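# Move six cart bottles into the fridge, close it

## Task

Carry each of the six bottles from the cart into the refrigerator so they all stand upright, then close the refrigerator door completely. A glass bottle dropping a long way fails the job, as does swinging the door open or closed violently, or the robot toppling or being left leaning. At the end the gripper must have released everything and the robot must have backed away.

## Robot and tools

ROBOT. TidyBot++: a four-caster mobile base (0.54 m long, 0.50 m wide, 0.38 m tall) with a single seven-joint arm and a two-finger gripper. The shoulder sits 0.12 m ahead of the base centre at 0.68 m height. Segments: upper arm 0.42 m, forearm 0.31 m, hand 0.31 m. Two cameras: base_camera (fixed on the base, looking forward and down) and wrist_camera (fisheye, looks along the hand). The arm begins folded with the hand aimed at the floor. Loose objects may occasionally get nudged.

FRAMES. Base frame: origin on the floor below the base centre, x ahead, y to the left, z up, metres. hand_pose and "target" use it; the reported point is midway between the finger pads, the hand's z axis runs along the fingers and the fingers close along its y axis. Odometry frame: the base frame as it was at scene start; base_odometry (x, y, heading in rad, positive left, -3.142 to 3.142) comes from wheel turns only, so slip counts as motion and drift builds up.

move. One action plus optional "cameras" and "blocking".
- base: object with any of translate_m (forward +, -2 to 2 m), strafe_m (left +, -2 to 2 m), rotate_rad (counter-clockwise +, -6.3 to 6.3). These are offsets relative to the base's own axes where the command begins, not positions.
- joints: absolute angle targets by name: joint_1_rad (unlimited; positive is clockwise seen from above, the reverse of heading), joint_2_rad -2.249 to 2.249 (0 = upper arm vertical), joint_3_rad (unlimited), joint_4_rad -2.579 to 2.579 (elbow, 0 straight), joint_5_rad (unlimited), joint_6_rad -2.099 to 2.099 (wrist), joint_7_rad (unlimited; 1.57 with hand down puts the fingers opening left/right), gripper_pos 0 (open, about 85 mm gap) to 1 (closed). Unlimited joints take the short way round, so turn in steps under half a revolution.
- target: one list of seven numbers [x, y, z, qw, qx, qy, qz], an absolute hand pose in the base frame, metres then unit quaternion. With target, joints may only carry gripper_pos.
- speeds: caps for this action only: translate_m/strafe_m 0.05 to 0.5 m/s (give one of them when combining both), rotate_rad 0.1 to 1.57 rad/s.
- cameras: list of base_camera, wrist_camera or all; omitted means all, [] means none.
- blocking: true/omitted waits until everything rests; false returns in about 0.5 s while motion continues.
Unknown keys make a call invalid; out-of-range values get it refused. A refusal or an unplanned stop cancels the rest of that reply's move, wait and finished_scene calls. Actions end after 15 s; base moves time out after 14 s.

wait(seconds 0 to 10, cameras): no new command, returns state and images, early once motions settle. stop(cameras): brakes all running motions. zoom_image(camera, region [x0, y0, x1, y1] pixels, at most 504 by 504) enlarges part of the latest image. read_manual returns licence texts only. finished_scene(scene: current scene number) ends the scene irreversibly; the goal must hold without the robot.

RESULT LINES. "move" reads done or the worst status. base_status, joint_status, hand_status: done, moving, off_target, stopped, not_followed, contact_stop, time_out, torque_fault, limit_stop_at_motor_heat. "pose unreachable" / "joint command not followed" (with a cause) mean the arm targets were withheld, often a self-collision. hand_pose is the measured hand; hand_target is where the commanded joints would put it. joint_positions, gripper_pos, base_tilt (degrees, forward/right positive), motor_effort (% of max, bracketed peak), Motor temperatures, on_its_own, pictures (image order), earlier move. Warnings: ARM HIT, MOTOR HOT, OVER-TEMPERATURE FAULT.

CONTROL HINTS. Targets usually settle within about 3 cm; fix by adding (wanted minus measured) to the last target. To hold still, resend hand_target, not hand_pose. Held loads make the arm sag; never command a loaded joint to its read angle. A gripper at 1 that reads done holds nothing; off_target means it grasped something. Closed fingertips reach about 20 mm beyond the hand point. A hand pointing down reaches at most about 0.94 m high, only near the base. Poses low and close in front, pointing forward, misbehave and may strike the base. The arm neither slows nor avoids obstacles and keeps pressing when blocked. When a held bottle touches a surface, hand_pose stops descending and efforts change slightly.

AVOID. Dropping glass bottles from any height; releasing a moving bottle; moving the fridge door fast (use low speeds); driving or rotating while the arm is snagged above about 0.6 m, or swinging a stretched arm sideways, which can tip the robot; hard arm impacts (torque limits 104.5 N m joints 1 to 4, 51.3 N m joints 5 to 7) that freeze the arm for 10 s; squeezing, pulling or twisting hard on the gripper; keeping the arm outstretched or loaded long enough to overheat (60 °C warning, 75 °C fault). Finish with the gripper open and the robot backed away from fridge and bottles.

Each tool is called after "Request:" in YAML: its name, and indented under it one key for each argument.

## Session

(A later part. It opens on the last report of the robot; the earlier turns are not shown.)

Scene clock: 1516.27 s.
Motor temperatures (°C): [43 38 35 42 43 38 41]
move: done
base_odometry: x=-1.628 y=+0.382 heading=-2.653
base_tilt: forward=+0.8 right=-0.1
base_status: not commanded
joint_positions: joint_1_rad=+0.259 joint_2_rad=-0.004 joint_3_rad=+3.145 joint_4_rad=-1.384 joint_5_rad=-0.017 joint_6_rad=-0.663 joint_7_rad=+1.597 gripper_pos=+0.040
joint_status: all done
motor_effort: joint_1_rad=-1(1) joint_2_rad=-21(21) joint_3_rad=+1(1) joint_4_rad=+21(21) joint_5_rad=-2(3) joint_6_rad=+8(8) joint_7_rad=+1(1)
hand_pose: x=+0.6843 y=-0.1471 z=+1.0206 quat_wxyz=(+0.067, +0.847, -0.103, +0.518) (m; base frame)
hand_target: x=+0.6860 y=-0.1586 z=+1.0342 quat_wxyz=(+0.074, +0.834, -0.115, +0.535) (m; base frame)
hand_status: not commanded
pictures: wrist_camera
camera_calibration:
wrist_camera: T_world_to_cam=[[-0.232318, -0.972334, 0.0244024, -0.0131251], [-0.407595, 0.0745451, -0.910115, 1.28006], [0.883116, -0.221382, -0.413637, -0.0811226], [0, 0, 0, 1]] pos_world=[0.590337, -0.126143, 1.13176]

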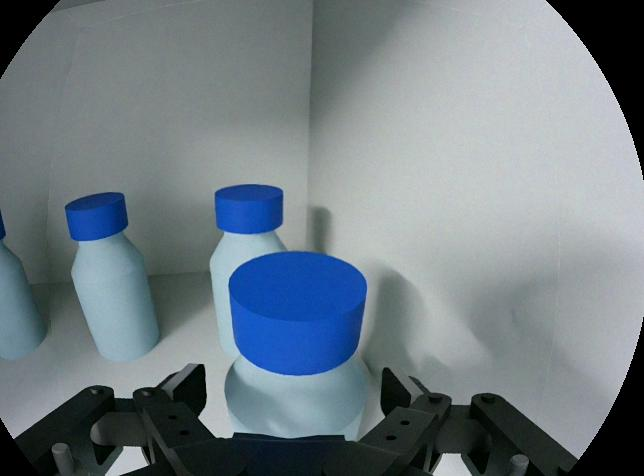

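Request:
move:
  base: {"translate_m": -0.12, "strafe_m": 0.031}
  speeds: {"translate_m": 0.2}
  cameras: ["wrist_camera"]

Request:
move:
  base: {"translate_m": -0.3856, "strafe_m": 0.398}
  joints: {"joint_1_rad": -0.03, "joint_2_rad": 0.014, "joint_3_rad": 3.1416, "joint_4_rad": -0.677, "joint_5_rad": 0.0, "joint_6_rad": -1.69, "joint_7_rad": 1.571}
  cameras: []

Request:
move:
  base: {"translate_m": -0.185, "strafe_m": -0.204, "rotate_rad": -1.78}
  speeds: {"rotate_rad": 1.2}
  joints: {"joint_1_rad": 0.012, "gripper_pos": 0.0}
  cameras: ["wrist_camera"]

Request:
zoom_image:
  camera: "wrist_camera"
  region: [230, 150, 370, 270]

Scene clock: 1554.70 s.
Motor temperatures (°C): [43 38 35 42 43 38 41]
move: done
base_odometry: x=-1.507 y=+0.411 heading=-2.653
base_tilt: forward=+0.8 right=-0.1
base_status: done
joint_positions: joint_1_rad=+0.259 joint_2_rad=-0.010 joint_3_rad=+3.145 joint_4_rad=-1.384 joint_5_rad=-0.017 joint_6_rad=-0.663 joint_7_rad=+1.597 gripper_pos=+0.040
joint_status: not commanded
motor_effort: joint_1_rad=+0(2) joint_2_rad=-21(24) joint_3_rad=+0(2) joint_4_rad=+21(22) joint_5_rad=-2(3) joint_6_rad=+8(8) joint_7_rad=+1(1)
hand_pose: x=+0.6824 y=-0.1465 z=+1.0240 quat_wxyz=(+0.067, +0.845, -0.103, +0.520) (m; base frame)
hand_target: x=+0.6860 y=-0.1586 z=+1.0342 quat_wxyz=(+0.074, +0.834, -0.115, +0.535) (m; base frame)
hand_status: not commanded
pictures: wrist_camera
camera_calibration:
wrist_camera: T_world_to_cam=[[-0.23223, -0.972351, 0.0245516, -0.0132371], [-0.402408, 0.0730672, -0.91254, 1.28109], [0.885515, -0.221799, -0.40825, -0.0851087], [0, 0, 0, 1]] pos_world=[0.58781, -0.125354, 1.13462]

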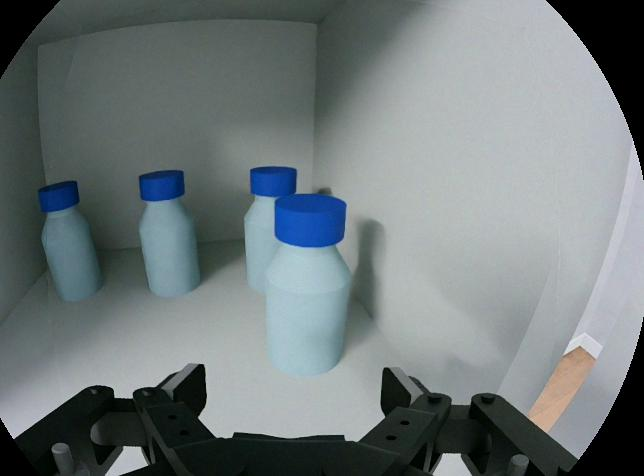

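Scene clock: 1557.30 s.
Motor temperatures (°C): [43 38 35 42 43 38 41]
move: done
base_odometry: x=-0.980 y=+0.240 heading=-2.653
base_tilt: forward=+0.8 right=-0.1
base_status: done
joint_positions: joint_1_rad=-0.008 joint_2_rad=+0.004 joint_3_rad=+3.144 joint_4_rad=-0.703 joint_5_rad=-0.017 joint_6_rad=-1.638 joint_7_rad=+1.597 gripper_pos=+0.040
joint_status: all done
motor_effort: joint_1_rad=+0(2) joint_2_rad=-14(24) joint_3_rad=+0(3) joint_4_rad=+15(22) joint_5_rad=-2(3) joint_6_rad=+6(8) joint_7_rad=+0(1)
hand_pose: x=+0.5473 y=+0.0092 z=+1.1240 quat_wxyz=(-0.004, +0.922, +0.019, +0.388) (m; base frame)
hand_target: x=+0.5396 y=+0.0140 z=+1.1193 quat_wxyz=(-0.006, +0.928, +0.014, +0.371) (m; base frame)
hand_status: not commanded
pictures: none
No camera images: "cameras" was empty.

Scene clock: 1560.07 s.
Motor temperatures (°C): [43 38 35 42 43 38 41]
move: done
base_odometry: x=-0.912 y=+0.507 heading=+1.851
base_tilt: forward=+0.8 right=-0.2
base_status: done
joint_positions: joint_1_rad=+0.002 joint_2_rad=+0.014 joint_3_rad=+3.144 joint_4_rad=-0.703 joint_5_rad=-0.017 joint_6_rad=-1.640 joint_7_rad=+1.597 gripper_pos=+0.000
joint_status: all done
motor_effort: joint_1_rad=-1(2) joint_2_rad=-14(17) joint_3_rad=+0(4) joint_4_rad=+15(16) joint_5_rad=-2(3) joint_6_rad=+6(7) joint_7_rad=+0(1)
hand_pose: x=+0.5516 y=+0.0045 z=+1.1192 quat_wxyz=(-0.002, +0.924, +0.014, +0.382) (m; base frame)
hand_target: x=+0.5398 y=-0.0037 z=+1.1193 quat_wxyz=(+0.002, +0.929, -0.005, +0.371) (m; base frame)
hand_status: not commanded
pictures: wrist_camera
camera_calibration:
wrist_camera: T_world_to_cam=[[0.0441325, -0.998814, 0.0205848, -0.0470354], [-0.673298, -0.0449592, -0.738003, 1.25888], [0.738053, 0.0187102, -0.674483, 0.481256], [0, 0, 0, 1]] pos_world=[0.494482, 0.000614133, 1.25462]

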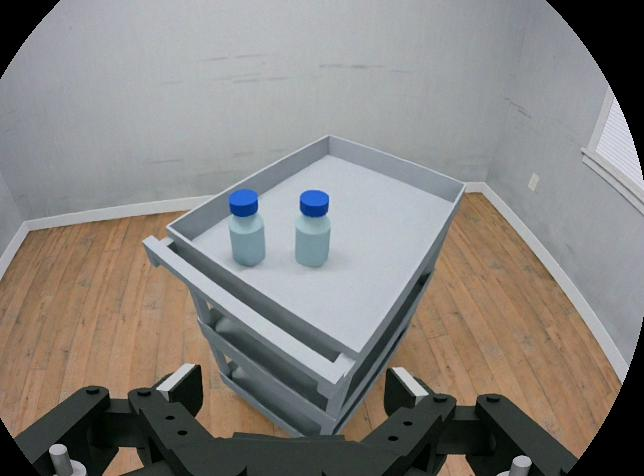

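Scaled by 3.600.

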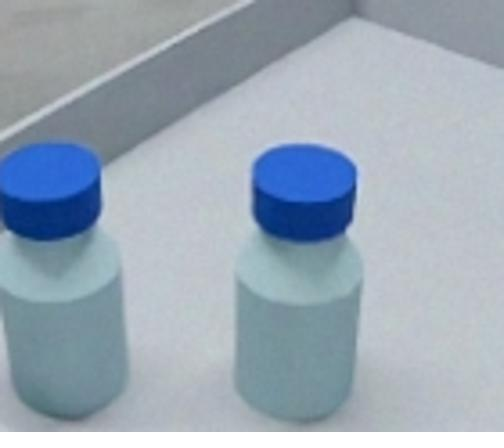

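Request:
move:
  base: {"translate_m": 0.148}
  speeds: {"translate_m": 0.25}
  joints: {"joint_1_rad": 0.012, "joint_2_rad": 0.014, "joint_4_rad": -0.70, "joint_6_rad": -0.95, "gripper_pos": 0.0}
  cameras: []

Request:
move:
  joints: {"joint_1_rad": 0.012, "joint_2_rad": 0.325, "joint_4_rad": -1.148, "joint_6_rad": -0.566}
  cameras: ["wrist_camera"]

Scene clock: 1569.30 s.
Motor temperatures (°C): [43 38 35 42 43 38 41]
move: done
base_odometry: x=-0.953 y=+0.650 heading=+1.850
base_tilt: forward=+0.8 right=-0.1
base_status: done
joint_positions: joint_1_rad=+0.002 joint_2_rad=+0.015 joint_3_rad=+3.144 joint_4_rad=-0.703 joint_5_rad=-0.017 joint_6_rad=-0.986 joint_7_rad=+1.597 gripper_pos=+0.000
joint_status: all done
motor_effort: joint_1_rad=+0(2) joint_2_rad=-16(20) joint_3_rad=+0(1) joint_4_rad=+16(17) joint_5_rad=-3(3) joint_6_rad=+9(9) joint_7_rad=+0(1)
hand_pose: x=+0.6407 y=+0.0032 z=+1.2981 quat_wxyz=(+0.002, +0.752, +0.009, +0.659) (m; base frame)
hand_target: x=+0.6407 y=-0.0049 z=+1.3111 quat_wxyz=(+0.004, +0.739, -0.004, +0.673) (m; base frame)
hand_status: not commanded
pictures: none
No camera images: "cameras" was empty.

Scene clock: 1571.27 s.
Motor temperatures (°C): [43 38 35 42 43 38 41]
move: done
base_odometry: x=-0.953 y=+0.650 heading=+1.850
base_tilt: forward=+0.8 right=-0.1
base_status: not commanded
joint_positions: joint_1_rad=+0.002 joint_2_rad=+0.321 joint_3_rad=+3.144 joint_4_rad=-1.145 joint_5_rad=-0.017 joint_6_rad=-0.610 joint_7_rad=+1.597 gripper_pos=+0.000
joint_status: all done
motor_effort: joint_1_rad=+0(1) joint_2_rad=-33(39) joint_3_rad=+0(1) joint_4_rad=+21(25) joint_5_rad=-2(3) joint_6_rad=+8(9) joint_7_rad=+1(1)
hand_pose: x=+0.8367 y=+0.0012 z=+0.9632 quat_wxyz=(+0.001, +0.861, +0.006, +0.508) (m; base frame)
hand_target: x=+0.8440 y=-0.0074 z=+0.9708 quat_wxyz=(+0.003, +0.852, -0.005, +0.524) (m; base frame)
hand_status: not commanded
pictures: wrist_camera
camera_calibration:
wrist_camera: T_world_to_cam=[[0.0230976, -0.999435, 0.0244332, -0.0458528], [-0.443289, -0.0321444, -0.895802, 1.29508], [0.896081, 0.00985993, -0.443781, -0.188755], [0, 0, 0, 1]] pos_world=[0.744291, -0.00233635, 1.07749]

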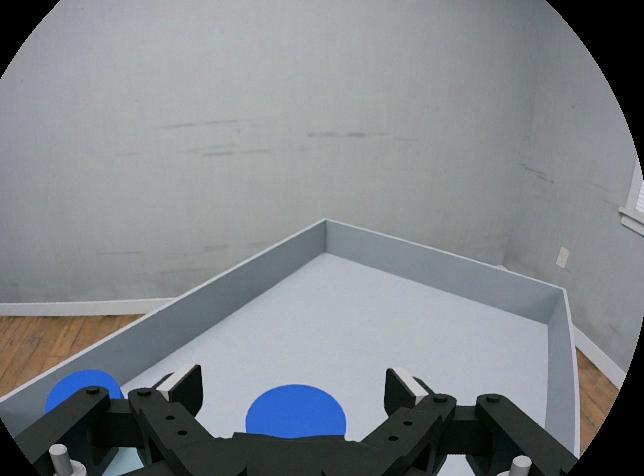

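Request:
move:
  base: {"strafe_m": 0.006}
  speeds: {"strafe_m": 0.1}
  joints: {"joint_1_rad": 0.012, "joint_2_rad": 0.331, "joint_4_rad": -1.30, "joint_6_rad": -0.43}
  cameras: ["wrist_camera"]

Scene clock: 1578.27 s.
Motor temperatures (°C): [43 38 35 42 43 38 41]
move: done
base_odometry: x=-0.959 y=+0.648 heading=+1.850
base_tilt: forward=+0.8 right=-0.1
base_status: done
joint_positions: joint_1_rad=+0.003 joint_2_rad=+0.326 joint_3_rad=+3.144 joint_4_rad=-1.287 joint_5_rad=-0.017 joint_6_rad=-0.476 joint_7_rad=+1.597 gripper_pos=+0.000
joint_status: all done
motor_effort: joint_1_rad=-1(4) joint_2_rad=-33(34) joint_3_rad=+0(2) joint_4_rad=+21(23) joint_5_rad=-2(3) joint_6_rad=+8(9) joint_7_rad=+0(1)
hand_pose: x=+0.8384 y=+0.0001 z=+0.9126 quat_wxyz=(+0.001, +0.865, +0.005, +0.502) (m; base frame)
hand_target: x=+0.8441 y=-0.0074 z=+0.9142 quat_wxyz=(+0.003, +0.858, -0.005, +0.514) (m; base frame)
hand_status: not commanded
pictures: wrist_camera
camera_calibration:
wrist_camera: T_world_to_cam=[[0.0205688, -0.999503, 0.0238805, -0.0431131], [-0.454811, -0.0306253, -0.890061, 1.25489], [0.89035, 0.00744634, -0.455215, -0.197433], [0, 0, 0, 1]] pos_world=[0.74741, -0.00319013, 1.02809]

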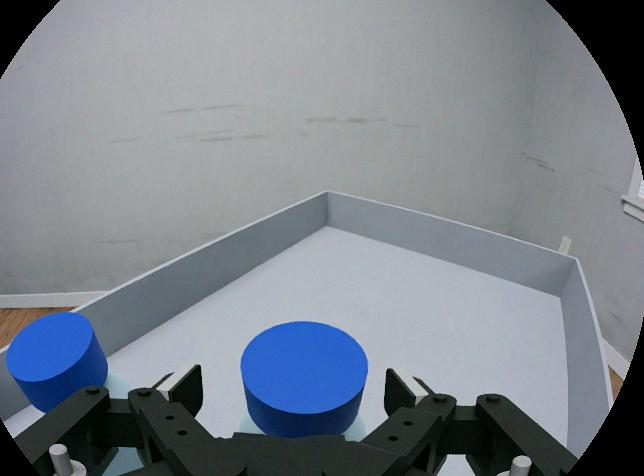

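Request:
move:
  joints: {"joint_1_rad": 0.012, "joint_2_rad": 0.338, "joint_4_rad": -1.387, "joint_6_rad": -0.337}
  cameras: ["wrist_camera"]

Request:
move:
  joints: {"joint_1_rad": 0.012, "joint_2_rad": 0.351, "joint_4_rad": -1.462, "joint_6_rad": -0.26}
  cameras: []

Request:
move:
  joints: {"gripper_pos": 0.4}
  cameras: ["wrist_camera"]

Scene clock: 1584.17 s.
Motor temperatures (°C): [43 38 35 42 43 38 41]
move: done
base_odometry: x=-0.959 y=+0.648 heading=+1.850
base_tilt: forward=+0.8 right=-0.1
base_status: not commanded
joint_positions: joint_1_rad=+0.003 joint_2_rad=+0.332 joint_3_rad=+3.144 joint_4_rad=-1.374 joint_5_rad=-0.017 joint_6_rad=-0.381 joint_7_rad=+1.597 gripper_pos=+0.000
joint_status: all done
motor_effort: joint_1_rad=-1(1) joint_2_rad=-33(36) joint_3_rad=+0(1) joint_4_rad=+21(23) joint_5_rad=-2(3) joint_6_rad=+8(9) joint_7_rad=+0(1)
hand_pose: x=+0.8384 y=-0.0004 z=+0.8838 quat_wxyz=(+0.002, +0.864, +0.004, +0.503) (m; base frame)
hand_target: x=+0.8436 y=-0.0073 z=+0.8836 quat_wxyz=(+0.003, +0.858, -0.005, +0.514) (m; base frame)
hand_status: not commanded
pictures: wrist_camera
camera_calibration:
wrist_camera: T_world_to_cam=[[0.018921, -0.999531, 0.0240987, -0.041705], [-0.452511, -0.0300541, -0.891252, 1.22844], [0.891558, 0.00595847, -0.452868, -0.213647], [0, 0, 0, 1]] pos_world=[0.747151, -0.00349271, 0.9991]

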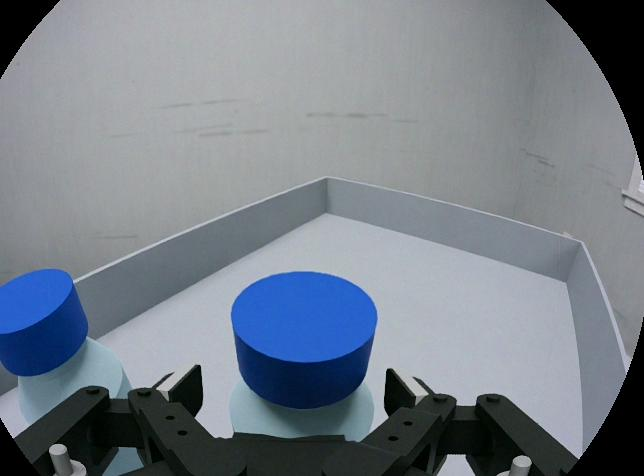

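Scene clock: 1585.30 s.
Motor temperatures (°C): [43 38 35 42 43 38 41]
move: done
base_odometry: x=-0.959 y=+0.648 heading=+1.850
base_tilt: forward=+0.8 right=-0.1
base_status: not commanded
joint_positions: joint_1_rad=+0.003 joint_2_rad=+0.343 joint_3_rad=+3.144 joint_4_rad=-1.448 joint_5_rad=-0.017 joint_6_rad=-0.303 joint_7_rad=+1.597 gripper_pos=+0.000
joint_status: all done
motor_effort: joint_1_rad=+0(1) joint_2_rad=-34(34) joint_3_rad=+0(0) joint_4_rad=+21(22) joint_5_rad=-2(3) joint_6_rad=+8(9) joint_7_rad=+0(1)
hand_pose: x=+0.8369 y=-0.0008 z=+0.8537 quat_wxyz=(+0.002, +0.866, +0.004, +0.500) (m; base frame)
hand_target: x=+0.8417 y=-0.0073 z=+0.8517 quat_wxyz=(+0.003, +0.861, -0.005, +0.509) (m; base frame)
hand_status: not commanded
pictures: none
No camera images: "cameras" was empty.

Scene clock: 1586.07 s.
Motor temperatures (°C): [43 38 35 42 43 38 41]
move: off_target
base_odometry: x=-0.959 y=+0.648 heading=+1.850
base_tilt: forward=+0.9 right=-0.1
base_status: not commanded
joint_positions: joint_1_rad=+0.005 joint_2_rad=+0.342 joint_3_rad=+3.144 joint_4_rad=-1.448 joint_5_rad=-0.017 joint_6_rad=-0.301 joint_7_rad=+1.597 gripper_pos=+0.251
joint_status: gripper_pos off_target (ended at +0.251, target +0.400)
motor_effort: joint_1_rad=-2(4) joint_2_rad=-32(34) joint_3_rad=-1(3) joint_4_rad=+21(22) joint_5_rad=-2(3) joint_6_rad=+8(9) joint_7_rad=+0(1)
hand_pose: x=+0.8371 y=-0.0019 z=+0.8550 quat_wxyz=(+0.002, +0.865, +0.003, +0.502) (m; base frame)
hand_target: x=+0.8417 y=-0.0073 z=+0.8517 quat_wxyz=(+0.003, +0.861, -0.005, +0.509) (m; base frame)
hand_status: not commanded
pictures: wrist_camera
camera_calibration:
wrist_camera: T_world_to_cam=[[0.0161571, -0.999571, 0.0244139, -0.0404148], [-0.456429, -0.0290979, -0.889284, 1.20368], [0.889613, 0.00322504, -0.456703, -0.22057], [0, 0, 0, 1]] pos_world=[0.746269, -0.00466158, 0.970664]

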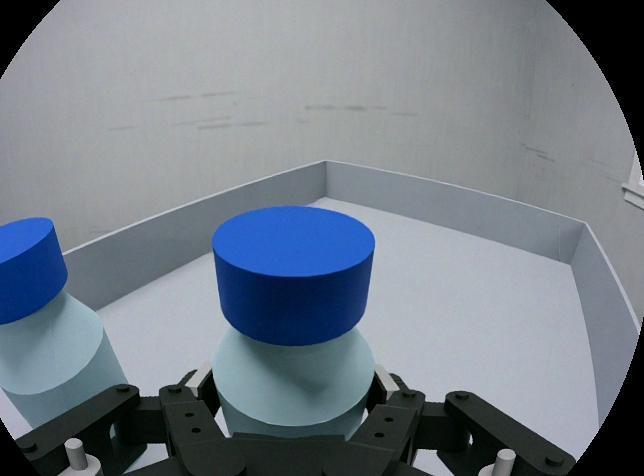

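Request:
move:
  joints: {"joint_1_rad": 0.012, "joint_2_rad": 0.318, "joint_4_rad": -1.04, "joint_6_rad": -0.705}
  cameras: ["wrist_camera"]

Request:
move:
  base: {"translate_m": -0.32}
  speeds: {"translate_m": 0.3}
  joints: {"joint_1_rad": 0.012, "joint_2_rad": -0.045, "joint_4_rad": -1.229, "joint_6_rad": -0.93}
  cameras: []

Request:
move:
  base: {"translate_m": -0.117, "strafe_m": 0.103, "rotate_rad": 1.78}
  speeds: {"rotate_rad": 0.9}
  cameras: []

Scene clock: 1599.40 s.
Motor temperatures (°C): [43 38 35 42 43 38 41]
move: off_target
base_odometry: x=-0.959 y=+0.648 heading=+1.850
base_tilt: forward=+0.8 right=-0.1
base_status: not commanded
joint_positions: joint_1_rad=+0.005 joint_2_rad=+0.346 joint_3_rad=+3.144 joint_4_rad=-1.094 joint_5_rad=-0.017 joint_6_rad=-0.678 joint_7_rad=+1.597 gripper_pos=+0.251
joint_status: joint_4_rad off_target (ended at -1.094, target -1.040); the others done
motor_effort: joint_1_rad=+0(2) joint_2_rad=-40(45) joint_3_rad=+0(1) joint_4_rad=+27(29) joint_5_rad=-2(3) joint_6_rad=+12(14) joint_7_rad=+0(1)
hand_pose: x=+0.8393 y=+0.0000 z=+0.9572 quat_wxyz=(+0.001, +0.872, +0.006, +0.490) (m; base frame)
hand_target: x=+0.8321 y=-0.0072 z=+1.0008 quat_wxyz=(+0.003, +0.858, -0.005, +0.514) (m; base frame)
hand_status: not commanded
pictures: wrist_camera
camera_calibration:
wrist_camera: T_world_to_cam=[[0.0231261, -0.999458, 0.0234438, -0.0460307], [-0.47922, -0.0316628, -0.877124, 1.30309], [0.87739, 0.00904968, -0.479692, -0.143615], [0, 0, 0, 1]] pos_world=[0.751536, -0.00344669, 1.07516]

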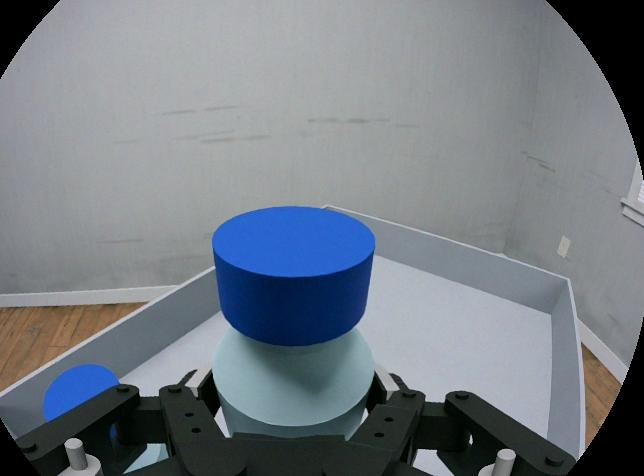

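Scene clock: 1601.60 s.
Motor temperatures (°C): [43 38 35 42 43 38 41]
move: done
base_odometry: x=-0.871 y=+0.340 heading=+1.849
base_tilt: forward=+0.8 right=-0.1
base_status: done
joint_positions: joint_1_rad=+0.005 joint_2_rad=-0.030 joint_3_rad=+3.144 joint_4_rad=-1.241 joint_5_rad=-0.017 joint_6_rad=-0.906 joint_7_rad=+1.597 gripper_pos=+0.251
joint_status: all done
motor_effort: joint_1_rad=+0(2) joint_2_rad=-24(46) joint_3_rad=+0(1) joint_4_rad=+25(28) joint_5_rad=-2(3) joint_6_rad=+12(13) joint_7_rad=+0(1)
hand_pose: x=+0.6668 y=+0.0013 z=+1.0513 quat_wxyz=(+0.000, +0.872, +0.007, +0.490) (m; base frame)
hand_target: x=+0.6577 y=-0.0051 z=+1.0598 quat_wxyz=(+0.003, +0.871, -0.005, +0.491) (m; base frame)
hand_status: not commanded
pictures: none
No camera images: "cameras" was empty.

Scene clock: 1604.60 s.
Motor temperatures (°C): [43 38 35 42 43 38 41]
move: done
base_odometry: x=-0.938 y=+0.199 heading=-2.654
base_tilt: forward=+0.8 right=-0.1
base_status: done
joint_positions: joint_1_rad=+0.010 joint_2_rad=-0.021 joint_3_rad=+3.138 joint_4_rad=-1.242 joint_5_rad=-0.016 joint_6_rad=-0.907 joint_7_rad=+1.597 gripper_pos=+0.251
joint_status: not commanded
motor_effort: joint_1_rad=+0(5) joint_2_rad=-23(27) joint_3_rad=+1(4) joint_4_rad=+25(26) joint_5_rad=-2(4) joint_6_rad=+12(12) joint_7_rad=+0(1)
hand_pose: x=+0.6696 y=+0.0016 z=+1.0458 quat_wxyz=(+0.000, +0.874, +0.007, +0.486) (m; base frame)
hand_target: x=+0.6577 y=-0.0051 z=+1.0598 quat_wxyz=(+0.003, +0.871, -0.005, +0.491) (m; base frame)
hand_status: not commanded
pictures: none
No camera images: "cameras" was empty.

Request:
move:
  base: {"translate_m": 0.3086, "strafe_m": -0.407}
  speeds: {"translate_m": 0.35}
  joints: {"joint_1_rad": 0.012, "joint_2_rad": 0.02, "joint_4_rad": -1.17, "joint_6_rad": -0.79}
  cameras: ["wrist_camera"]

Scene clock: 1613.23 s.
Motor temperatures (°C): [43 38 35 42 43 38 41]
move: off_target
base_odometry: x=-1.401 y=+0.415 heading=-2.654
base_tilt: forward=+0.8 right=-0.1
base_status: done
joint_positions: joint_1_rad=+0.010 joint_2_rad=+0.045 joint_3_rad=+3.141 joint_4_rad=-1.216 joint_5_rad=-0.016 joint_6_rad=-0.836 joint_7_rad=+1.597 gripper_pos=+0.251
joint_status: joint_4_rad off_target (ended at -1.216, target -1.170); the others done
motor_effort: joint_1_rad=+0(3) joint_2_rad=-27(30) joint_3_rad=+1(3) joint_4_rad=+26(27) joint_5_rad=-2(4) joint_6_rad=+12(14) joint_7_rad=+0(1)
hand_pose: x=+0.7066 y=-0.0005 z=+1.0415 quat_wxyz=(+0.001, +0.867, +0.006, +0.499) (m; base frame)
hand_target: x=+0.7048 y=-0.0057 z=+1.0955 quat_wxyz=(+0.003, +0.836, -0.005, +0.549) (m; base frame)
hand_status: not commanded
pictures: wrist_camera
camera_calibration:
wrist_camera: T_world_to_cam=[[0.0223952, -0.999447, 0.0245914, -0.0460829], [-0.461618, -0.032156, -0.886496, 1.31079], [0.886796, 0.00850144, -0.462083, -0.0117805], [0, 0, 0, 1]] pos_world=[0.616562, -0.00380764, 1.1577]

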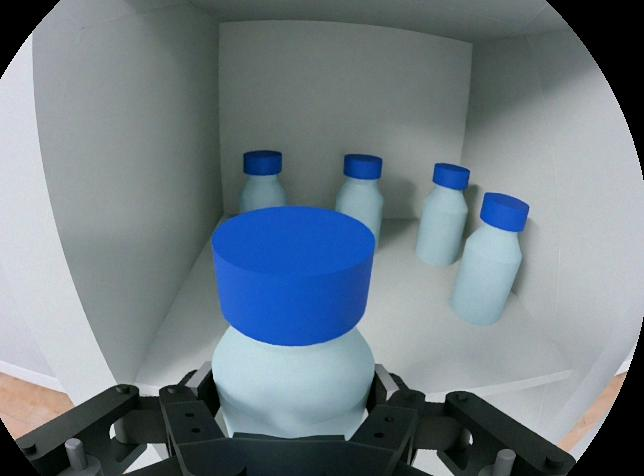

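Request:
move:
  base: {"translate_m": 0.201, "strafe_m": -0.079}
  speeds: {"translate_m": 0.2}
  cameras: []

Request:
move:
  joints: {"joint_1_rad": 0.012, "joint_2_rad": 0.008, "joint_4_rad": -1.29, "joint_6_rad": -0.71}
  cameras: ["wrist_camera"]

Scene clock: 1624.50 s.
Motor temperatures (°C): [43 38 35 42 43 38 41]
move: done
base_odometry: x=-1.616 y=+0.390 heading=-2.654
base_tilt: forward=+0.8 right=-0.2
base_status: done
joint_positions: joint_1_rad=+0.010 joint_2_rad=+0.048 joint_3_rad=+3.141 joint_4_rad=-1.216 joint_5_rad=-0.016 joint_6_rad=-0.836 joint_7_rad=+1.597 gripper_pos=+0.251
joint_status: not commanded
motor_effort: joint_1_rad=+0(1) joint_2_rad=-27(30) joint_3_rad=+0(2) joint_4_rad=+26(27) joint_5_rad=-3(3) joint_6_rad=+12(13) joint_7_rad=+0(1)
hand_pose: x=+0.7075 y=-0.0005 z=+1.0401 quat_wxyz=(+0.001, +0.867, +0.006, +0.498) (m; base frame)
hand_target: x=+0.7048 y=-0.0057 z=+1.0955 quat_wxyz=(+0.003, +0.836, -0.005, +0.549) (m; base frame)
hand_status: not commanded
pictures: none
No camera images: "cameras" was empty.

Scene clock: 1625.73 s.
Motor temperatures (°C): [43 38 35 42 43 38 41]
move: done
base_odometry: x=-1.616 y=+0.390 heading=-2.654
base_tilt: forward=+0.8 right=-0.1
base_status: not commanded
joint_positions: joint_1_rad=+0.010 joint_2_rad=+0.040 joint_3_rad=+3.141 joint_4_rad=-1.309 joint_5_rad=-0.016 joint_6_rad=-0.778 joint_7_rad=+1.597 gripper_pos=+0.251
joint_status: all done
motor_effort: joint_1_rad=+0(1) joint_2_rad=-27(29) joint_3_rad=+0(1) joint_4_rad=+26(28) joint_5_rad=-2(3) joint_6_rad=+12(13) joint_7_rad=+1(1)
hand_pose: x=+0.7069 y=-0.0007 z=+1.0073 quat_wxyz=(+0.001, +0.874, +0.005, +0.486) (m; base frame)
hand_target: x=+0.7071 y=-0.0057 z=+1.0555 quat_wxyz=(+0.003, +0.844, -0.005, +0.537) (m; base frame)
hand_status: not commanded
pictures: wrist_camera
camera_calibration:
wrist_camera: T_world_to_cam=[[0.0222058, -0.999479, 0.0234172, -0.0441287], [-0.487546, -0.031275, -0.872537, 1.28479], [0.872815, 0.00795842, -0.487987, 0.00816936], [0, 0, 0, 1]] pos_world=[0.620246, -0.00398885, 1.12605]

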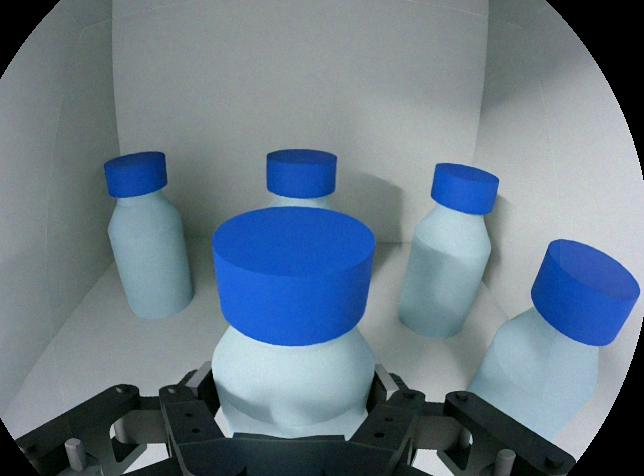

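Request:
move:
  joints: {"joint_1_rad": 0.012, "joint_2_rad": 0.0, "joint_4_rad": -1.34, "joint_6_rad": -0.655}
  cameras: []

Request:
move:
  joints: {"joint_1_rad": 0.012, "joint_2_rad": -0.003, "joint_4_rad": -1.36, "joint_6_rad": -0.642}
  cameras: []

Request:
move:
  joints: {"joint_1_rad": 0.012, "joint_2_rad": -0.006, "joint_4_rad": -1.38, "joint_6_rad": -0.627}
  cameras: []

Scene clock: 1632.10 s.
Motor temperatures (°C): [43 38 35 42 43 38 41]
move: done
base_odometry: x=-1.616 y=+0.390 heading=-2.654
base_tilt: forward=+0.8 right=-0.1
base_status: not commanded
joint_positions: joint_1_rad=+0.010 joint_2_rad=+0.034 joint_3_rad=+3.141 joint_4_rad=-1.354 joint_5_rad=-0.016 joint_6_rad=-0.722 joint_7_rad=+1.597 gripper_pos=+0.251
joint_status: all done
motor_effort: joint_1_rad=-1(1) joint_2_rad=-27(28) joint_3_rad=+1(1) joint_4_rad=+26(27) joint_5_rad=-2(3) joint_6_rad=+12(13) joint_7_rad=+0(1)
hand_pose: x=+0.7096 y=-0.0009 z=+1.0001 quat_wxyz=(+0.001, +0.870, +0.005, +0.494) (m; base frame)
hand_target: x=+0.7087 y=-0.0057 z=+1.0463 quat_wxyz=(+0.003, +0.840, -0.005, +0.542) (m; base frame)
hand_status: not commanded
pictures: none
No camera images: "cameras" was empty.

Scene clock: 1632.67 s.
Motor temperatures (°C): [43 38 35 42 43 38 41]
move: done
base_odometry: x=-1.616 y=+0.390 heading=-2.654
base_tilt: forward=+0.8 right=-0.1
base_status: not commanded
joint_positions: joint_1_rad=+0.010 joint_2_rad=+0.028 joint_3_rad=+3.141 joint_4_rad=-1.369 joint_5_rad=-0.016 joint_6_rad=-0.704 joint_7_rad=+1.597 gripper_pos=+0.251
joint_status: all done
motor_effort: joint_1_rad=+0(1) joint_2_rad=-26(27) joint_3_rad=+0(1) joint_4_rad=+26(27) joint_5_rad=-2(3) joint_6_rad=+11(12) joint_7_rad=+1(1)
hand_pose: x=+0.7090 y=-0.0010 z=+0.9996 quat_wxyz=(+0.001, +0.868, +0.005, +0.497) (m; base frame)
hand_target: x=+0.7081 y=-0.0057 z=+1.0400 quat_wxyz=(+0.003, +0.841, -0.005, +0.541) (m; base frame)
hand_status: not commanded
pictures: none
No camera images: "cameras" was empty.

Scene clock: 1633.23 s.
Motor temperatures (°C): [43 38 35 42 43 38 41]
move: done
base_odometry: x=-1.616 y=+0.390 heading=-2.654
base_tilt: forward=+0.8 right=-0.2
base_status: not commanded
joint_positions: joint_1_rad=+0.010 joint_2_rad=+0.021 joint_3_rad=+3.141 joint_4_rad=-1.385 joint_5_rad=-0.016 joint_6_rad=-0.685 joint_7_rad=+1.597 gripper_pos=+0.251
joint_status: all done
motor_effort: joint_1_rad=+0(1) joint_2_rad=-25(26) joint_3_rad=+1(1) joint_4_rad=+25(26) joint_5_rad=-2(2) joint_6_rad=+11(12) joint_7_rad=+1(1)
hand_pose: x=+0.7083 y=-0.0011 z=+0.9994 quat_wxyz=(+0.001, +0.865, +0.004, +0.502) (m; base frame)
hand_target: x=+0.7077 y=-0.0057 z=+1.0342 quat_wxyz=(+0.003, +0.842, -0.005, +0.540) (m; base frame)
hand_status: not commanded
pictures: none
No camera images: "cameras" was empty.

Request:
move:
  joints: {"gripper_pos": 0.15}
  cameras: []

Request:
move:
  joints: {"gripper_pos": 0.04}
  cameras: ["wrist_camera"]

Scene clock: 1637.83 s.
Motor temperatures (°C): [43 38 35 42 43 38 41]
move: done
base_odometry: x=-1.616 y=+0.390 heading=-2.654
base_tilt: forward=+0.8 right=-0.1
base_status: not commanded
joint_positions: joint_1_rad=+0.010 joint_2_rad=-0.005 joint_3_rad=+3.141 joint_4_rad=-1.385 joint_5_rad=-0.016 joint_6_rad=-0.663 joint_7_rad=+1.597 gripper_pos=+0.150
joint_status: all done
motor_effort: joint_1_rad=-1(1) joint_2_rad=-20(27) joint_3_rad=+0(1) joint_4_rad=+21(26) joint_5_rad=-2(3) joint_6_rad=+8(12) joint_7_rad=+1(1)
hand_pose: x=+0.7028 y=-0.0011 z=+1.0203 quat_wxyz=(+0.002, +0.853, +0.004, +0.522) (m; base frame)
hand_target: x=+0.7077 y=-0.0057 z=+1.0342 quat_wxyz=(+0.003, +0.842, -0.005, +0.540) (m; base frame)
hand_status: not commanded
pictures: none
No camera images: "cameras" was empty.

Scene clock: 1638.37 s.
Motor temperatures (°C): [43 38 35 42 43 38 41]
move: done
base_odometry: x=-1.616 y=+0.390 heading=-2.654
base_tilt: forward=+0.8 right=-0.1
base_status: not commanded
joint_positions: joint_1_rad=+0.010 joint_2_rad=-0.005 joint_3_rad=+3.141 joint_4_rad=-1.385 joint_5_rad=-0.016 joint_6_rad=-0.663 joint_7_rad=+1.597 gripper_pos=+0.040
joint_status: all done
motor_effort: joint_1_rad=+0(1) joint_2_rad=-20(21) joint_3_rad=+1(1) joint_4_rad=+21(21) joint_5_rad=-2(3) joint_6_rad=+8(8) joint_7_rad=+0(0)
hand_pose: x=+0.7028 y=-0.0011 z=+1.0203 quat_wxyz=(+0.002, +0.853, +0.004, +0.522) (m; base frame)
hand_target: x=+0.7077 y=-0.0057 z=+1.0342 quat_wxyz=(+0.003, +0.842, -0.005, +0.540) (m; base frame)
hand_status: not commanded
pictures: wrist_camera
camera_calibration:
wrist_camera: T_world_to_cam=[[0.0183115, -0.999506, 0.0255445, -0.0441906], [-0.413688, -0.0308333, -0.909897, 1.28036], [0.910235, 0.00609415, -0.414048, -0.0836789], [0, 0, 0, 1]] pos_world=[0.606646, -0.00418107, 1.13148]

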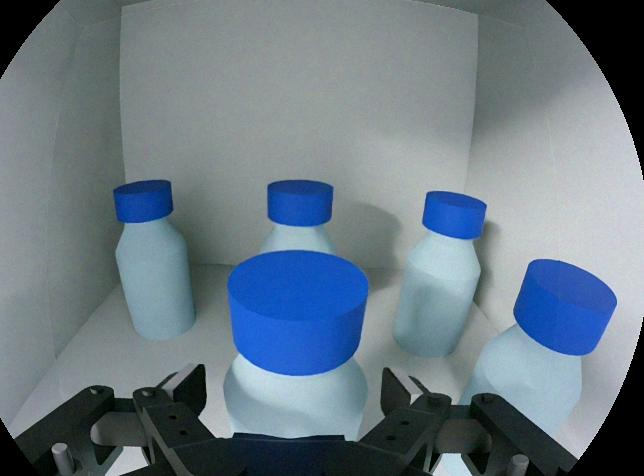

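Request:
move:
  base: {"translate_m": -0.12}
  speeds: {"translate_m": 0.2}
  cameras: ["wrist_camera"]

Request:
move:
  base: {"translate_m": -0.389, "strafe_m": 0.462}
  joints: {"joint_1_rad": -0.03, "joint_2_rad": 0.014, "joint_3_rad": 3.1416, "joint_4_rad": -0.677, "joint_5_rad": 0.0, "joint_6_rad": -1.69, "joint_7_rad": 1.571}
  cameras: []

Request:
move:
  base: {"translate_m": -0.0415, "strafe_m": -0.2575, "rotate_rad": -1.78}
  speeds: {"rotate_rad": 1.2}
  joints: {"joint_1_rad": 0.012, "gripper_pos": 0.0}
  cameras: ["wrist_camera"]

Request:
zoom_image:
  camera: "wrist_camera"
  region: [240, 150, 380, 270]

Scene clock: 1652.33 s.
Motor temperatures (°C): [43 38 35 42 43 38 41]
move: done
base_odometry: x=-1.510 y=+0.447 heading=-2.654
base_tilt: forward=+0.8 right=-0.1
base_status: done
joint_positions: joint_1_rad=+0.010 joint_2_rad=-0.011 joint_3_rad=+3.141 joint_4_rad=-1.385 joint_5_rad=-0.016 joint_6_rad=-0.663 joint_7_rad=+1.597 gripper_pos=+0.040
joint_status: not commanded
motor_effort: joint_1_rad=+0(2) joint_2_rad=-20(24) joint_3_rad=+1(2) joint_4_rad=+21(22) joint_5_rad=-1(3) joint_6_rad=+8(8) joint_7_rad=+0(1)
hand_pose: x=+0.7009 y=-0.0010 z=+1.0236 quat_wxyz=(+0.002, +0.851, +0.004, +0.524) (m; base frame)
hand_target: x=+0.7077 y=-0.0057 z=+1.0342 quat_wxyz=(+0.003, +0.842, -0.005, +0.540) (m; base frame)
hand_status: not commanded
pictures: wrist_camera
camera_calibration:
wrist_camera: T_world_to_cam=[[0.0182786, -0.999502, 0.0257107, -0.0442999], [-0.408406, -0.0309357, -0.912276, 1.28134], [0.912617, 0.00617476, -0.408768, -0.0876297], [0, 0, 0, 1]] pos_world=[0.60409, -0.00409744, 1.13426]

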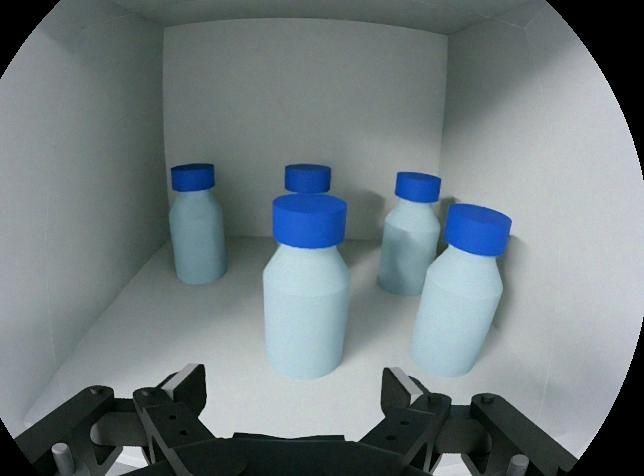

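Scene clock: 1654.93 s.
Motor temperatures (°C): [43 38 35 42 43 38 41]
move: done
base_odometry: x=-0.950 y=+0.221 heading=-2.654
base_tilt: forward=+0.8 right=-0.1
base_status: done
joint_positions: joint_1_rad=-0.009 joint_2_rad=+0.004 joint_3_rad=+3.141 joint_4_rad=-0.703 joint_5_rad=-0.016 joint_6_rad=-1.638 joint_7_rad=+1.597 gripper_pos=+0.040
joint_status: all done
motor_effort: joint_1_rad=+0(2) joint_2_rad=-14(24) joint_3_rad=+0(2) joint_4_rad=+15(23) joint_5_rad=-2(3) joint_6_rad=+7(9) joint_7_rad=+0(1)
hand_pose: x=+0.5475 y=+0.0103 z=+1.1237 quat_wxyz=(-0.004, +0.922, +0.020, +0.388) (m; base frame)
hand_target: x=+0.5396 y=+0.0140 z=+1.1193 quat_wxyz=(-0.006, +0.928, +0.014, +0.371) (m; base frame)
hand_status: not commanded
pictures: none
No camera images: "cameras" was empty.

Scene clock: 1657.70 s.
Motor temperatures (°C): [43 38 35 42 43 38 41]
move: done
base_odometry: x=-1.033 y=+0.468 heading=+1.850
base_tilt: forward=+0.8 right=-0.1
base_status: done
joint_positions: joint_1_rad=+0.004 joint_2_rad=+0.017 joint_3_rad=+3.144 joint_4_rad=-0.703 joint_5_rad=-0.015 joint_6_rad=-1.640 joint_7_rad=+1.597 gripper_pos=+0.000
joint_status: all done
motor_effort: joint_1_rad=+0(3) joint_2_rad=-15(18) joint_3_rad=+0(4) joint_4_rad=+15(16) joint_5_rad=-1(4) joint_6_rad=+6(7) joint_7_rad=+0(1)
hand_pose: x=+0.5528 y=+0.0032 z=+1.1180 quat_wxyz=(+0.000, +0.924, +0.013, +0.381) (m; base frame)
hand_target: x=+0.5398 y=-0.0037 z=+1.1193 quat_wxyz=(+0.002, +0.929, -0.005, +0.371) (m; base frame)
hand_status: not commanded
pictures: wrist_camera
camera_calibration:
wrist_camera: T_world_to_cam=[[0.0410592, -0.998916, 0.0219351, -0.0482009], [-0.675459, -0.0439275, -0.736088, 1.25778], [0.736253, 0.0154069, -0.67653, 0.482923], [0, 0, 0, 1]] pos_world=[0.496003, -0.000337855, 1.2536]

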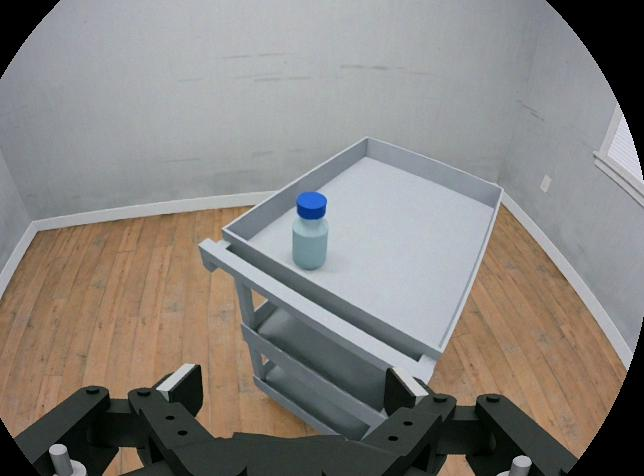

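Scaled by 3.600.

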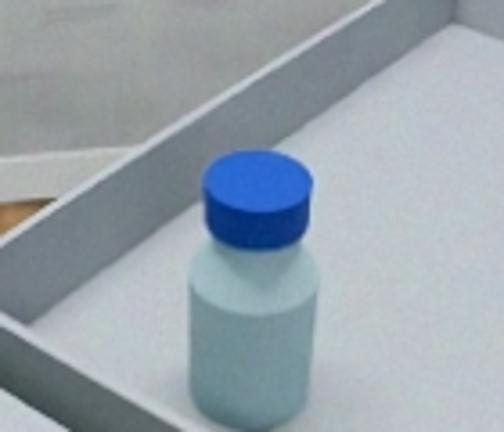

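Request:
move:
  base: {"translate_m": 0.136, "strafe_m": 0.0046}
  speeds: {"translate_m": 0.25}
  joints: {"joint_1_rad": 0.012, "joint_2_rad": 0.014, "joint_4_rad": -0.70, "joint_6_rad": -0.95, "gripper_pos": 0.0}
  cameras: []

Request:
move:
  joints: {"joint_1_rad": 0.012, "joint_2_rad": 0.325, "joint_4_rad": -1.148, "joint_6_rad": -0.566}
  cameras: ["wrist_camera"]

Scene clock: 1670.07 s.
Motor temperatures (°C): [43 38 35 42 43 38 41]
move: done
base_odometry: x=-1.075 y=+0.597 heading=+1.849
base_tilt: forward=+0.8 right=-0.1
base_status: done
joint_positions: joint_1_rad=+0.004 joint_2_rad=+0.016 joint_3_rad=+3.144 joint_4_rad=-0.703 joint_5_rad=-0.015 joint_6_rad=-0.986 joint_7_rad=+1.597 gripper_pos=+0.000
joint_status: all done
motor_effort: joint_1_rad=+0(1) joint_2_rad=-16(20) joint_3_rad=+0(1) joint_4_rad=+16(17) joint_5_rad=-2(3) joint_6_rad=+9(9) joint_7_rad=+0(1)
hand_pose: x=+0.6413 y=+0.0019 z=+1.2975 quat_wxyz=(+0.004, +0.753, +0.009, +0.658) (m; base frame)
hand_target: x=+0.6407 y=-0.0049 z=+1.3111 quat_wxyz=(+0.004, +0.739, -0.004, +0.673) (m; base frame)
hand_status: not commanded
pictures: none
No camera images: "cameras" was empty.

Scene clock: 1672.03 s.
Motor temperatures (°C): [43 38 35 42 43 38 41]
move: done
base_odometry: x=-1.075 y=+0.597 heading=+1.849
base_tilt: forward=+0.8 right=-0.1
base_status: not commanded
joint_positions: joint_1_rad=+0.004 joint_2_rad=+0.321 joint_3_rad=+3.144 joint_4_rad=-1.145 joint_5_rad=-0.015 joint_6_rad=-0.610 joint_7_rad=+1.597 gripper_pos=+0.000
joint_status: all done
motor_effort: joint_1_rad=+0(1) joint_2_rad=-33(40) joint_3_rad=+0(1) joint_4_rad=+21(25) joint_5_rad=-2(3) joint_6_rad=+8(9) joint_7_rad=+0(1)
hand_pose: x=+0.8367 y=-0.0003 z=+0.9632 quat_wxyz=(+0.002, +0.861, +0.006, +0.508) (m; base frame)
hand_target: x=+0.8440 y=-0.0074 z=+0.9708 quat_wxyz=(+0.003, +0.852, -0.005, +0.524) (m; base frame)
hand_status: not commanded
pictures: wrist_camera
camera_calibration:
wrist_camera: T_world_to_cam=[[0.0214078, -0.999418, 0.0265591, -0.047964], [-0.443409, -0.0333008, -0.8957, 1.295], [0.896063, 0.00739844, -0.443864, -0.18863], [0, 0, 0, 1]] pos_world=[0.744268, -0.00341586, 1.07748]

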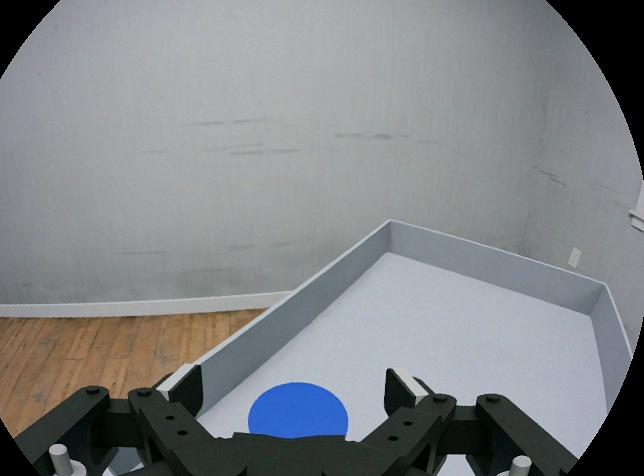

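Request:
move:
  base: {"strafe_m": 0.0035}
  speeds: {"strafe_m": 0.1}
  joints: {"joint_1_rad": 0.012, "joint_2_rad": 0.331, "joint_4_rad": -1.30, "joint_6_rad": -0.43}
  cameras: ["wrist_camera"]

Scene clock: 1680.67 s.
Motor temperatures (°C): [43 38 35 42 43 38 41]
move: done
base_odometry: x=-1.079 y=+0.596 heading=+1.848
base_tilt: forward=+0.8 right=-0.2
base_status: done
joint_positions: joint_1_rad=+0.005 joint_2_rad=+0.326 joint_3_rad=+3.143 joint_4_rad=-1.287 joint_5_rad=-0.015 joint_6_rad=-0.475 joint_7_rad=+1.597 gripper_pos=+0.000
joint_status: all done
motor_effort: joint_1_rad=+0(5) joint_2_rad=-33(35) joint_3_rad=+1(3) joint_4_rad=+21(23) joint_5_rad=-2(3) joint_6_rad=+8(9) joint_7_rad=+0(1)
hand_pose: x=+0.8384 y=-0.0007 z=+0.9126 quat_wxyz=(+0.002, +0.865, +0.005, +0.502) (m; base frame)
hand_target: x=+0.8441 y=-0.0074 z=+0.9143 quat_wxyz=(+0.003, +0.858, -0.005, +0.514) (m; base frame)
hand_status: not commanded
pictures: wrist_camera
camera_calibration:
wrist_camera: T_world_to_cam=[[0.0201299, -0.999461, 0.0259133, -0.0453558], [-0.454833, -0.0322358, -0.889993, 1.25481], [0.890349, 0.00612925, -0.455237, -0.197431], [0, 0, 0, 1]] pos_world=[0.747423, -0.00367162, 1.02807]

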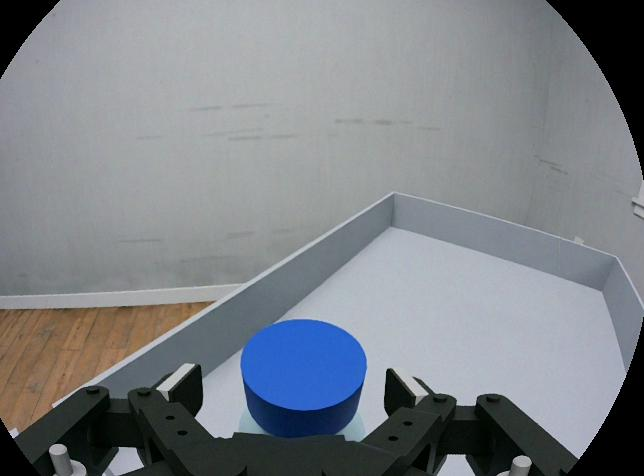

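Request:
move:
  joints: {"joint_1_rad": 0.012, "joint_2_rad": 0.338, "joint_4_rad": -1.387, "joint_6_rad": -0.337}
  cameras: ["wrist_camera"]

Request:
move:
  joints: {"joint_1_rad": 0.012, "joint_2_rad": 0.351, "joint_4_rad": -1.462, "joint_6_rad": -0.26}
  cameras: []

Request:
move:
  joints: {"gripper_pos": 0.4}
  cameras: ["wrist_camera"]

Scene clock: 1687.00 s.
Motor temperatures (°C): [43 38 35 42 43 38 41]
move: done
base_odometry: x=-1.079 y=+0.596 heading=+1.848
base_tilt: forward=+0.8 right=-0.1
base_status: not commanded
joint_positions: joint_1_rad=+0.005 joint_2_rad=+0.332 joint_3_rad=+3.143 joint_4_rad=-1.374 joint_5_rad=-0.015 joint_6_rad=-0.381 joint_7_rad=+1.597 gripper_pos=+0.000
joint_status: all done
motor_effort: joint_1_rad=-1(1) joint_2_rad=-33(34) joint_3_rad=+0(1) joint_4_rad=+21(23) joint_5_rad=-2(3) joint_6_rad=+8(9) joint_7_rad=+0(1)
hand_pose: x=+0.8384 y=-0.0011 z=+0.8838 quat_wxyz=(+0.003, +0.864, +0.004, +0.503) (m; base frame)
hand_target: x=+0.8436 y=-0.0074 z=+0.8836 quat_wxyz=(+0.003, +0.858, -0.005, +0.514) (m; base frame)
hand_status: not commanded
pictures: wrist_camera
camera_calibration:
wrist_camera: T_world_to_cam=[[0.0186915, -0.999484, 0.0261065, -0.0439758], [-0.452636, -0.0317411, -0.89113, 1.22835], [0.8915, 0.00483981, -0.452996, -0.213491], [0, 0, 0, 1]] pos_world=[0.747146, -0.00393055, 0.999062]

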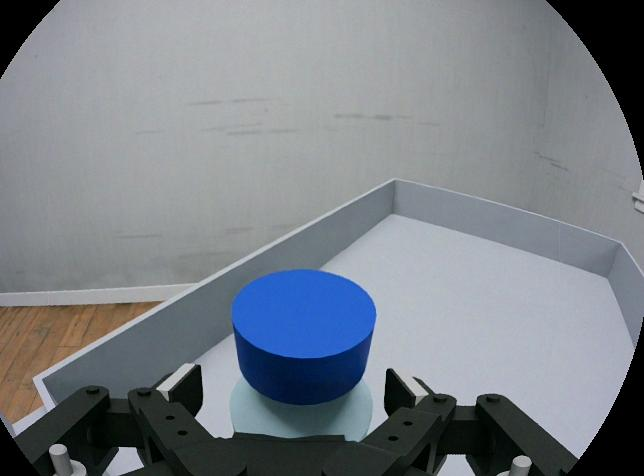

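Scene clock: 1688.13 s.
Motor temperatures (°C): [43 38 35 42 43 38 41]
move: done
base_odometry: x=-1.079 y=+0.596 heading=+1.848
base_tilt: forward=+0.8 right=-0.1
base_status: not commanded
joint_positions: joint_1_rad=+0.005 joint_2_rad=+0.343 joint_3_rad=+3.143 joint_4_rad=-1.448 joint_5_rad=-0.015 joint_6_rad=-0.303 joint_7_rad=+1.597 gripper_pos=+0.000
joint_status: all done
motor_effort: joint_1_rad=+0(1) joint_2_rad=-33(35) joint_3_rad=+0(1) joint_4_rad=+21(23) joint_5_rad=-2(3) joint_6_rad=+8(8) joint_7_rad=+0(1)
hand_pose: x=+0.8369 y=-0.0014 z=+0.8537 quat_wxyz=(+0.003, +0.866, +0.004, +0.500) (m; base frame)
hand_target: x=+0.8417 y=-0.0073 z=+0.8517 quat_wxyz=(+0.003, +0.861, -0.005, +0.509) (m; base frame)
hand_status: not commanded
pictures: none
No camera images: "cameras" was empty.

Scene clock: 1688.90 s.
Motor temperatures (°C): [43 38 35 42 43 38 41]
move: off_target
base_odometry: x=-1.079 y=+0.596 heading=+1.848
base_tilt: forward=+0.8 right=-0.1
base_status: not commanded
joint_positions: joint_1_rad=+0.005 joint_2_rad=+0.342 joint_3_rad=+3.143 joint_4_rad=-1.448 joint_5_rad=-0.015 joint_6_rad=-0.300 joint_7_rad=+1.597 gripper_pos=+0.254
joint_status: gripper_pos off_target (ended at +0.254, target +0.400)
motor_effort: joint_1_rad=-1(4) joint_2_rad=-33(34) joint_3_rad=+0(3) joint_4_rad=+21(22) joint_5_rad=-2(3) joint_6_rad=+8(9) joint_7_rad=+0(1)
hand_pose: x=+0.8371 y=-0.0021 z=+0.8551 quat_wxyz=(+0.003, +0.865, +0.004, +0.502) (m; base frame)
hand_target: x=+0.8417 y=-0.0073 z=+0.8517 quat_wxyz=(+0.003, +0.861, -0.005, +0.509) (m; base frame)
hand_status: not commanded
pictures: wrist_camera
camera_calibration:
wrist_camera: T_world_to_cam=[[0.016621, -0.999514, 0.0263849, -0.0427503], [-0.456101, -0.0310623, -0.889386, 1.20358], [0.889773, 0.00274832, -0.456395, -0.221005], [0, 0, 0, 1]] pos_world=[0.746307, -0.00473624, 0.970705]

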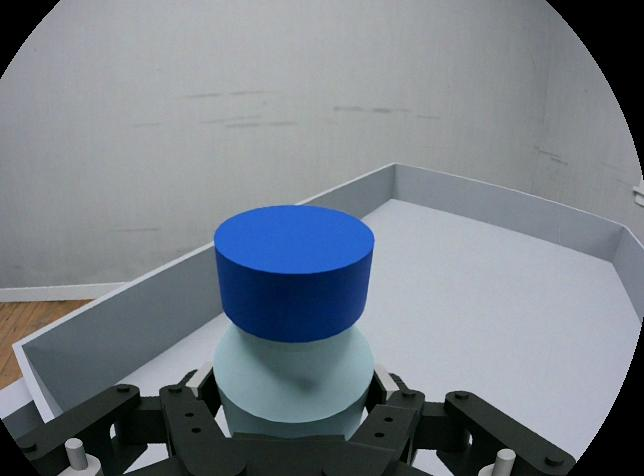

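Request:
move:
  joints: {"joint_1_rad": 0.012, "joint_2_rad": 0.318, "joint_4_rad": -1.04, "joint_6_rad": -0.705}
  cameras: []

Request:
move:
  base: {"translate_m": -0.38}
  speeds: {"translate_m": 0.3}
  joints: {"joint_1_rad": 0.012, "joint_2_rad": -0.045, "joint_4_rad": -1.229, "joint_6_rad": -0.93}
  cameras: []

Request:
move:
  base: {"translate_m": -0.04, "strafe_m": -0.027, "rotate_rad": 1.782}
  speeds: {"rotate_rad": 0.9}
  cameras: []

Request:
move:
  base: {"translate_m": 0.309, "strafe_m": -0.362}
  speeds: {"translate_m": 0.35}
  joints: {"joint_1_rad": 0.012, "joint_2_rad": 0.02, "joint_4_rad": -1.17, "joint_6_rad": -0.79}
  cameras: ["wrist_camera"]

Scene clock: 1704.27 s.
Motor temperatures (°C): [43 38 35 42 43 38 41]
move: off_target
base_odometry: x=-1.079 y=+0.596 heading=+1.848
base_tilt: forward=+0.8 right=-0.1
base_status: not commanded
joint_positions: joint_1_rad=+0.005 joint_2_rad=+0.339 joint_3_rad=+3.143 joint_4_rad=-1.088 joint_5_rad=-0.015 joint_6_rad=-0.673 joint_7_rad=+1.597 gripper_pos=+0.254
joint_status: joint_4_rad off_target (ended at -1.089, target -1.040); the others done
motor_effort: joint_1_rad=+0(2) joint_2_rad=-39(43) joint_3_rad=+0(1) joint_4_rad=+26(28) joint_5_rad=-2(3) joint_6_rad=+11(13) joint_7_rad=+0(1)
hand_pose: x=+0.8388 y=-0.0006 z=+0.9662 quat_wxyz=(+0.002, +0.867, +0.006, +0.497) (m; base frame)
hand_target: x=+0.8321 y=-0.0072 z=+1.0008 quat_wxyz=(+0.003, +0.858, -0.005, +0.514) (m; base frame)
hand_status: not commanded
pictures: none
No camera images: "cameras" was empty.

Scene clock: 1706.63 s.
Motor temperatures (°C): [43 38 35 42 43 38 41]
move: done
base_odometry: x=-0.975 y=+0.231 heading=+1.848
base_tilt: forward=+0.9 right=-0.1
base_status: done
joint_positions: joint_1_rad=+0.006 joint_2_rad=-0.032 joint_3_rad=+3.144 joint_4_rad=-1.235 joint_5_rad=-0.015 joint_6_rad=-0.902 joint_7_rad=+1.597 gripper_pos=+0.254
joint_status: all done
motor_effort: joint_1_rad=-1(3) joint_2_rad=-22(44) joint_3_rad=+0(2) joint_4_rad=+24(27) joint_5_rad=-3(3) joint_6_rad=+11(12) joint_7_rad=+0(1)
hand_pose: x=+0.6666 y=+0.0007 z=+1.0569 quat_wxyz=(+0.001, +0.869, +0.007, +0.495) (m; base frame)
hand_target: x=+0.6577 y=-0.0051 z=+1.0598 quat_wxyz=(+0.003, +0.871, -0.005, +0.491) (m; base frame)
hand_status: not commanded
pictures: none
No camera images: "cameras" was empty.

Scene clock: 1709.57 s.
Motor temperatures (°C): [43 38 35 42 43 38 41]
move: done
base_odometry: x=-0.938 y=+0.200 heading=-2.653
base_tilt: forward=+0.8 right=-0.1
base_status: done
joint_positions: joint_1_rad=+0.007 joint_2_rad=-0.025 joint_3_rad=+3.139 joint_4_rad=-1.238 joint_5_rad=-0.015 joint_6_rad=-0.906 joint_7_rad=+1.597 gripper_pos=+0.254
joint_status: not commanded
motor_effort: joint_1_rad=+0(4) joint_2_rad=-22(26) joint_3_rad=+1(3) joint_4_rad=+25(25) joint_5_rad=-2(4) joint_6_rad=+11(12) joint_7_rad=+0(1)
hand_pose: x=+0.6687 y=+0.0030 z=+1.0500 quat_wxyz=(+0.000, +0.872, +0.009, +0.489) (m; base frame)
hand_target: x=+0.6577 y=-0.0051 z=+1.0598 quat_wxyz=(+0.003, +0.871, -0.005, +0.491) (m; base frame)
hand_status: not commanded
pictures: none
No camera images: "cameras" was empty.

Scene clock: 1712.00 s.
Motor temperatures (°C): [43 38 35 42 43 38 41]
move: off_target
base_odometry: x=-1.380 y=+0.374 heading=-2.653
base_tilt: forward=+0.8 right=-0.1
base_status: done
joint_positions: joint_1_rad=+0.007 joint_2_rad=+0.040 joint_3_rad=+3.140 joint_4_rad=-1.211 joint_5_rad=-0.015 joint_6_rad=-0.831 joint_7_rad=+1.597 gripper_pos=+0.254
joint_status: joint_4_rad off_target (ended at -1.211, target -1.170); the others done
motor_effort: joint_1_rad=+0(3) joint_2_rad=-25(28) joint_3_rad=+0(3) joint_4_rad=+25(26) joint_5_rad=-2(3) joint_6_rad=+11(13) joint_7_rad=+0(1)
hand_pose: x=+0.7055 y=+0.0016 z=+1.0492 quat_wxyz=(+0.001, +0.863, +0.008, +0.506) (m; base frame)
hand_target: x=+0.7048 y=-0.0057 z=+1.0955 quat_wxyz=(+0.003, +0.836, -0.005, +0.549) (m; base frame)
hand_status: not commanded
pictures: wrist_camera
camera_calibration:
wrist_camera: T_world_to_cam=[[0.0255894, -0.999324, 0.026377, -0.0483089], [-0.447728, -0.0350482, -0.893483, 1.31469], [0.893804, 0.0110539, -0.448322, -0.0266304], [0, 0, 0, 1]] pos_world=[0.61366, -0.00190459, 1.16398]

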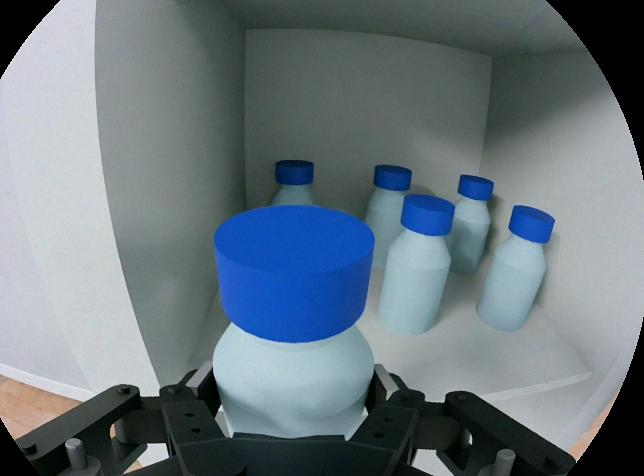

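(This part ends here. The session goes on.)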